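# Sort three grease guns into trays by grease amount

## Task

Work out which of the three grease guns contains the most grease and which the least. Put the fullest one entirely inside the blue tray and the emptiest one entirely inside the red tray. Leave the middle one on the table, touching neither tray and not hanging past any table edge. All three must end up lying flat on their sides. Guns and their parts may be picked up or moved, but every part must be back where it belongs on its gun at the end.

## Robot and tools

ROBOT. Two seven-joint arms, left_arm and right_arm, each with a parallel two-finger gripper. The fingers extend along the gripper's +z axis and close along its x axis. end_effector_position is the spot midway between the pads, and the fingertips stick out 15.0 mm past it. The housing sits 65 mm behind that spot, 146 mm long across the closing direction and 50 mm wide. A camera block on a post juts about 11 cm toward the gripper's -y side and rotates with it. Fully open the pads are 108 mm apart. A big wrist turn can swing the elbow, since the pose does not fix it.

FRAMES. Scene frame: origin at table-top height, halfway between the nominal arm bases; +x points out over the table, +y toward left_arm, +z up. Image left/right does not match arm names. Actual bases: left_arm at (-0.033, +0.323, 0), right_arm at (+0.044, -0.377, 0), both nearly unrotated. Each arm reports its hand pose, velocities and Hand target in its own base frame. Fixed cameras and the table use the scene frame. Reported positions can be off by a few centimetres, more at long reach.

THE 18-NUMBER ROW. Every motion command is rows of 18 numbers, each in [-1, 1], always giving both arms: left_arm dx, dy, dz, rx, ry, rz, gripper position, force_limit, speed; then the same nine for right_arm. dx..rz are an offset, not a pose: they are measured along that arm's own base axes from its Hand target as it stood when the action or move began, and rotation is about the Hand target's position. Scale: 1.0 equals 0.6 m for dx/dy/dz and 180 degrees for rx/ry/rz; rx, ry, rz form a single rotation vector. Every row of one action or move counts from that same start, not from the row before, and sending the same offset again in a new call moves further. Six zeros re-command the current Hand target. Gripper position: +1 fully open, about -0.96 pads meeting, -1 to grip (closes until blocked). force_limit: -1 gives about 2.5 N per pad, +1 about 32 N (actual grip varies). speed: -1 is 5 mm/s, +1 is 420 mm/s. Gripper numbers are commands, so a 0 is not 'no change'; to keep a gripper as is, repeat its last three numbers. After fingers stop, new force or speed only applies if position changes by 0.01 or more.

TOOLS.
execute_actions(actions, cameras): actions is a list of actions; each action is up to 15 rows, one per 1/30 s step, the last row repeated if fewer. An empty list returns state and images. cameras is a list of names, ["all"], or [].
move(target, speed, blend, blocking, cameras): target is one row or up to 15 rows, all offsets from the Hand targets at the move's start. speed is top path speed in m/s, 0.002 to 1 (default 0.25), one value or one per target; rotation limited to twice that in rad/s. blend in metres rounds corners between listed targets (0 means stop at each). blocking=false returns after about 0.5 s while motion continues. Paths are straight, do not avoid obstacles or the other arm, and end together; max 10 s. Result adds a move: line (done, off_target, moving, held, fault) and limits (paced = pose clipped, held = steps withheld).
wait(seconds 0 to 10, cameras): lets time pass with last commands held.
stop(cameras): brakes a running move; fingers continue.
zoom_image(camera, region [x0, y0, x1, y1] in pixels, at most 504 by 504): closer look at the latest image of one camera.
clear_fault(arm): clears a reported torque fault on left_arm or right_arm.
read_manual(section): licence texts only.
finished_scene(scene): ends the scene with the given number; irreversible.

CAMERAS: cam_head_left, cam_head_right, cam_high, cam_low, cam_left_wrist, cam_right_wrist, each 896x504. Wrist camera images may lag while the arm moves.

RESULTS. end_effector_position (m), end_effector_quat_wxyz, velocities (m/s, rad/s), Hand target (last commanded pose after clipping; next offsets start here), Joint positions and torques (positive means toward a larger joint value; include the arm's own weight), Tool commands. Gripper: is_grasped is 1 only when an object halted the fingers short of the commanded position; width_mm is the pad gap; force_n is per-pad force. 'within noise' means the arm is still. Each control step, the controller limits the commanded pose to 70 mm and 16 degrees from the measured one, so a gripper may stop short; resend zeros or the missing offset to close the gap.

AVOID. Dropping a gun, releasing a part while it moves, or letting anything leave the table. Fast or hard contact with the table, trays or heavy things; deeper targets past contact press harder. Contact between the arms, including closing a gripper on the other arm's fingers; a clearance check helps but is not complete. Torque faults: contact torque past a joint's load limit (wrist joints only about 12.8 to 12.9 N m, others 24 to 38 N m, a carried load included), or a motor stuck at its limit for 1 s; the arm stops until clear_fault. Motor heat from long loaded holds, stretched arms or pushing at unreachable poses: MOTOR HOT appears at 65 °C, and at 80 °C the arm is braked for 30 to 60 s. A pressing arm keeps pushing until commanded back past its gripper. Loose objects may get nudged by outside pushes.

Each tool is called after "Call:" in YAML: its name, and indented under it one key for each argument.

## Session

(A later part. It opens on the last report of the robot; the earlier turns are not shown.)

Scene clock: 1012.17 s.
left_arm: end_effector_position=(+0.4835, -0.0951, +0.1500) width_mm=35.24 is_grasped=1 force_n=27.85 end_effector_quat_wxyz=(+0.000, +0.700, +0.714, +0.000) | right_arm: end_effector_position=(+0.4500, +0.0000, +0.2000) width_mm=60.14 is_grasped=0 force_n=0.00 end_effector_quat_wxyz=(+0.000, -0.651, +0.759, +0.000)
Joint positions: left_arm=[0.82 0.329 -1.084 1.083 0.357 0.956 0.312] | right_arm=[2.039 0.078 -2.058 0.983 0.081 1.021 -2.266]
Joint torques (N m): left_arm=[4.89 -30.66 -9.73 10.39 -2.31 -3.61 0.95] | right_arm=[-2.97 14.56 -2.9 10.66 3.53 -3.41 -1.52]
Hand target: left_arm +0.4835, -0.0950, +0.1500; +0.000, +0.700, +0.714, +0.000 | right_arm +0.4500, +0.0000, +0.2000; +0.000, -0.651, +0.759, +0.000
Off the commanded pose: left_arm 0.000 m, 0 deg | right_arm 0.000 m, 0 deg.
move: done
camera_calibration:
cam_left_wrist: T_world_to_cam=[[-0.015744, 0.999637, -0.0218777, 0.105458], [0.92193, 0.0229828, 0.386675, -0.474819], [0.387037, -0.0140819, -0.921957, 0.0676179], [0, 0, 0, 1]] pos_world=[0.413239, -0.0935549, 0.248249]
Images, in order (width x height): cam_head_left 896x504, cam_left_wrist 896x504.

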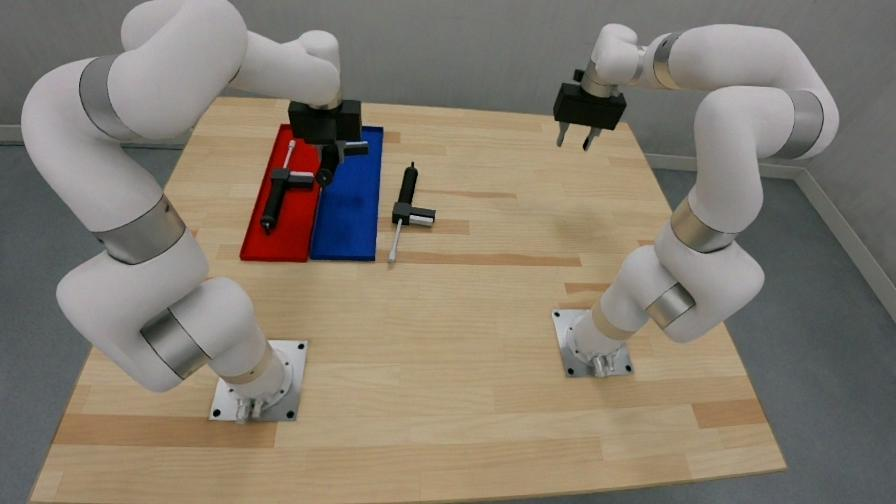

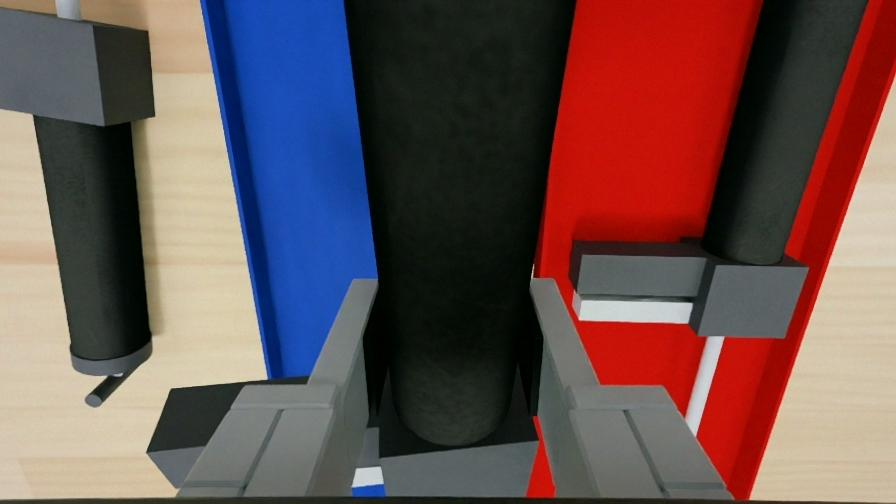

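Call:
move:
  target:
    - [0,0,-0.198,0,0,0,-1,0.7,-0.6,0,0,0,0,0,0,0.129,-0.8,-0.3]
    - [0,0,-0.198,0,0,0,-0.2,-0.8,-0.3,0,0,0,0,0,0,0.129,-0.8,-0.3]
    - [0,0,0,0,0,0,-0.2,-0.8,-0.3,0,0,0,0,0,0,0.129,-0.8,-0.3]
    - [-0.1,0.05,0.2,0,0,0,-0.2,-0.8,-0.3,0,0,0,0,0,0,0.129,-0.8,-0.3]
  speed: [0.15,0.2,0.3,0.4]
  blend: [0,0,0.02,0]
  cameras: ["cam_head_left","cam_left_wrist","cam_high"]

Call:
zoom_image:
  camera: "cam_head_left"
  region: [225, 110, 445, 270]

Scene clock: 1034.97 s.
left_arm: end_effector_position=(+0.4235, -0.0650, +0.2699) width_mm=42.00 is_grasped=0 force_n=0.00 end_effector_quat_wxyz=(+0.000, +0.700, +0.714, +0.000) | right_arm: end_effector_position=(+0.4500, +0.0000, +0.2000) width_mm=60.14 is_grasped=0 force_n=0.00 end_effector_quat_wxyz=(+0.000, -0.651, +0.759, +0.000)
Joint positions: left_arm=[0.962 -0.322 -0.993 1.062 -0.282 1.254 0.848] | right_arm=[2.039 0.078 -2.058 0.983 0.081 1.021 -2.266]
Joint torques (N m): left_arm=[-4.79 -13.63 8.66 9.6 -2.36 -3.02 0.9] | right_arm=[-2.99 14.54 -2.96 10.61 3.43 -3.41 -1.28]
Hand target: left_arm +0.4235, -0.0650, +0.2700; +0.000, +0.700, +0.714, +0.000 | right_arm +0.4500, +0.0000, +0.2000; +0.000, -0.651, +0.759, +0.000
Off the commanded pose: left_arm 0.000 m, 0 deg | right_arm 0.000 m, 0 deg.
move: done
camera_calibration:
cam_left_wrist: T_world_to_cam=[[-0.0159705, 0.999633, -0.0218619, 0.0771239], [0.921976, 0.0231836, 0.386553, -0.466554], [0.386919, -0.0139827, -0.922008, 0.201967], [0, 0, 0, 1]] pos_world=[0.353238, -0.0634552, 0.368249]
Images, in order (width x height): cam_head_left 896x504, cam_high 896x504, cam_left_wrist 896x504.

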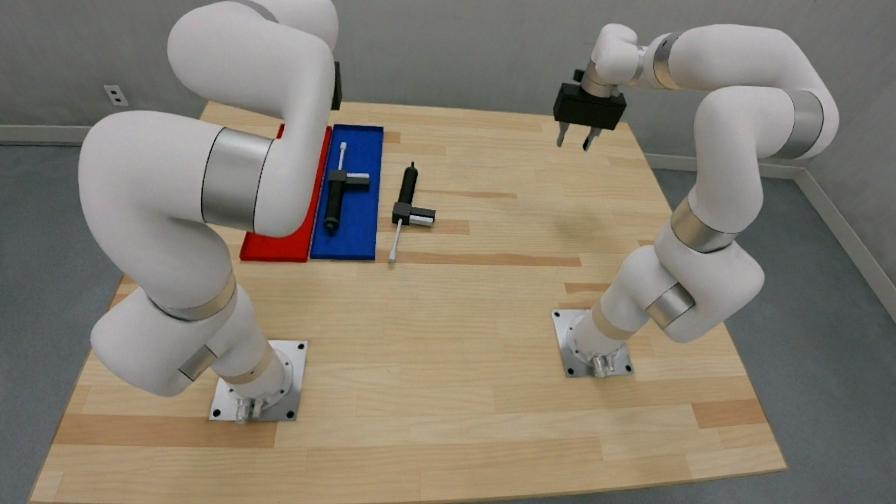

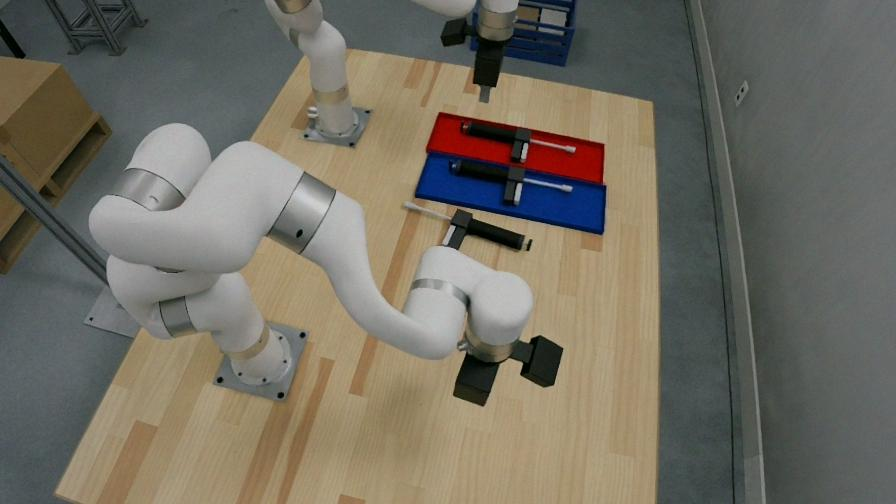

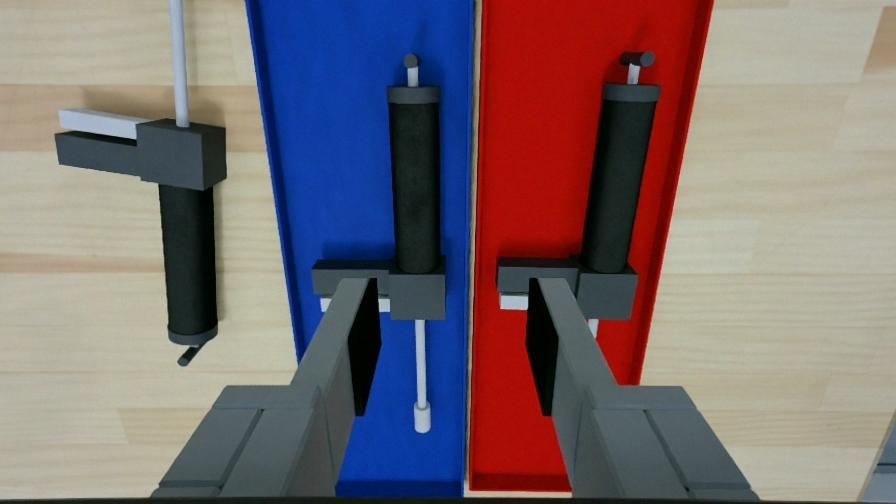

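Scaled by 2.291 from the camera's 896x504 image, which has a finer 1280x720 frame.

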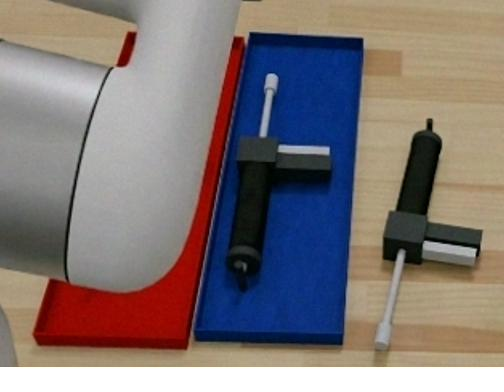

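Call:
zoom_image:
  camera: "cam_high"
  region: [420, 110, 600, 260]

Call:
zoom_image:
  camera: "cam_left_wrist"
  region: [130, 290, 260, 380]

Scaled by 2.800 from the camera's 896x504 image, which has a finer 1280x720 frame.

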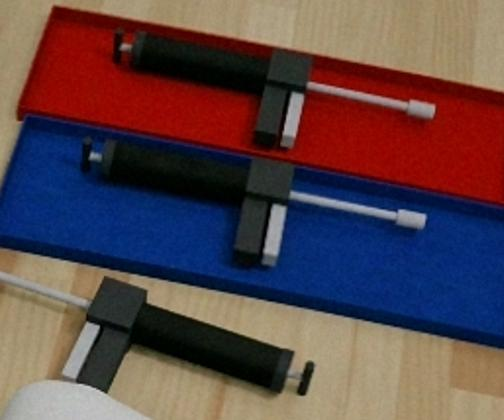

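Scaled by 3.877 from the camera's 896x504 image, which has a finer 1280x720 frame.

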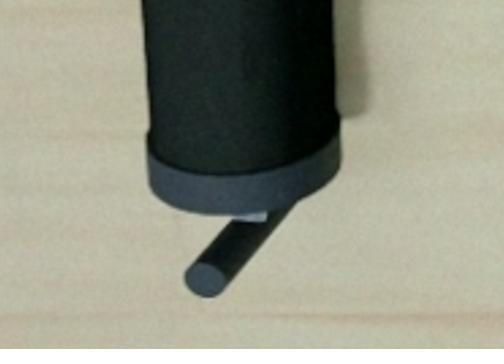

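Call:
finished_scene:
  scene: 2

The scene is finished: the task was done.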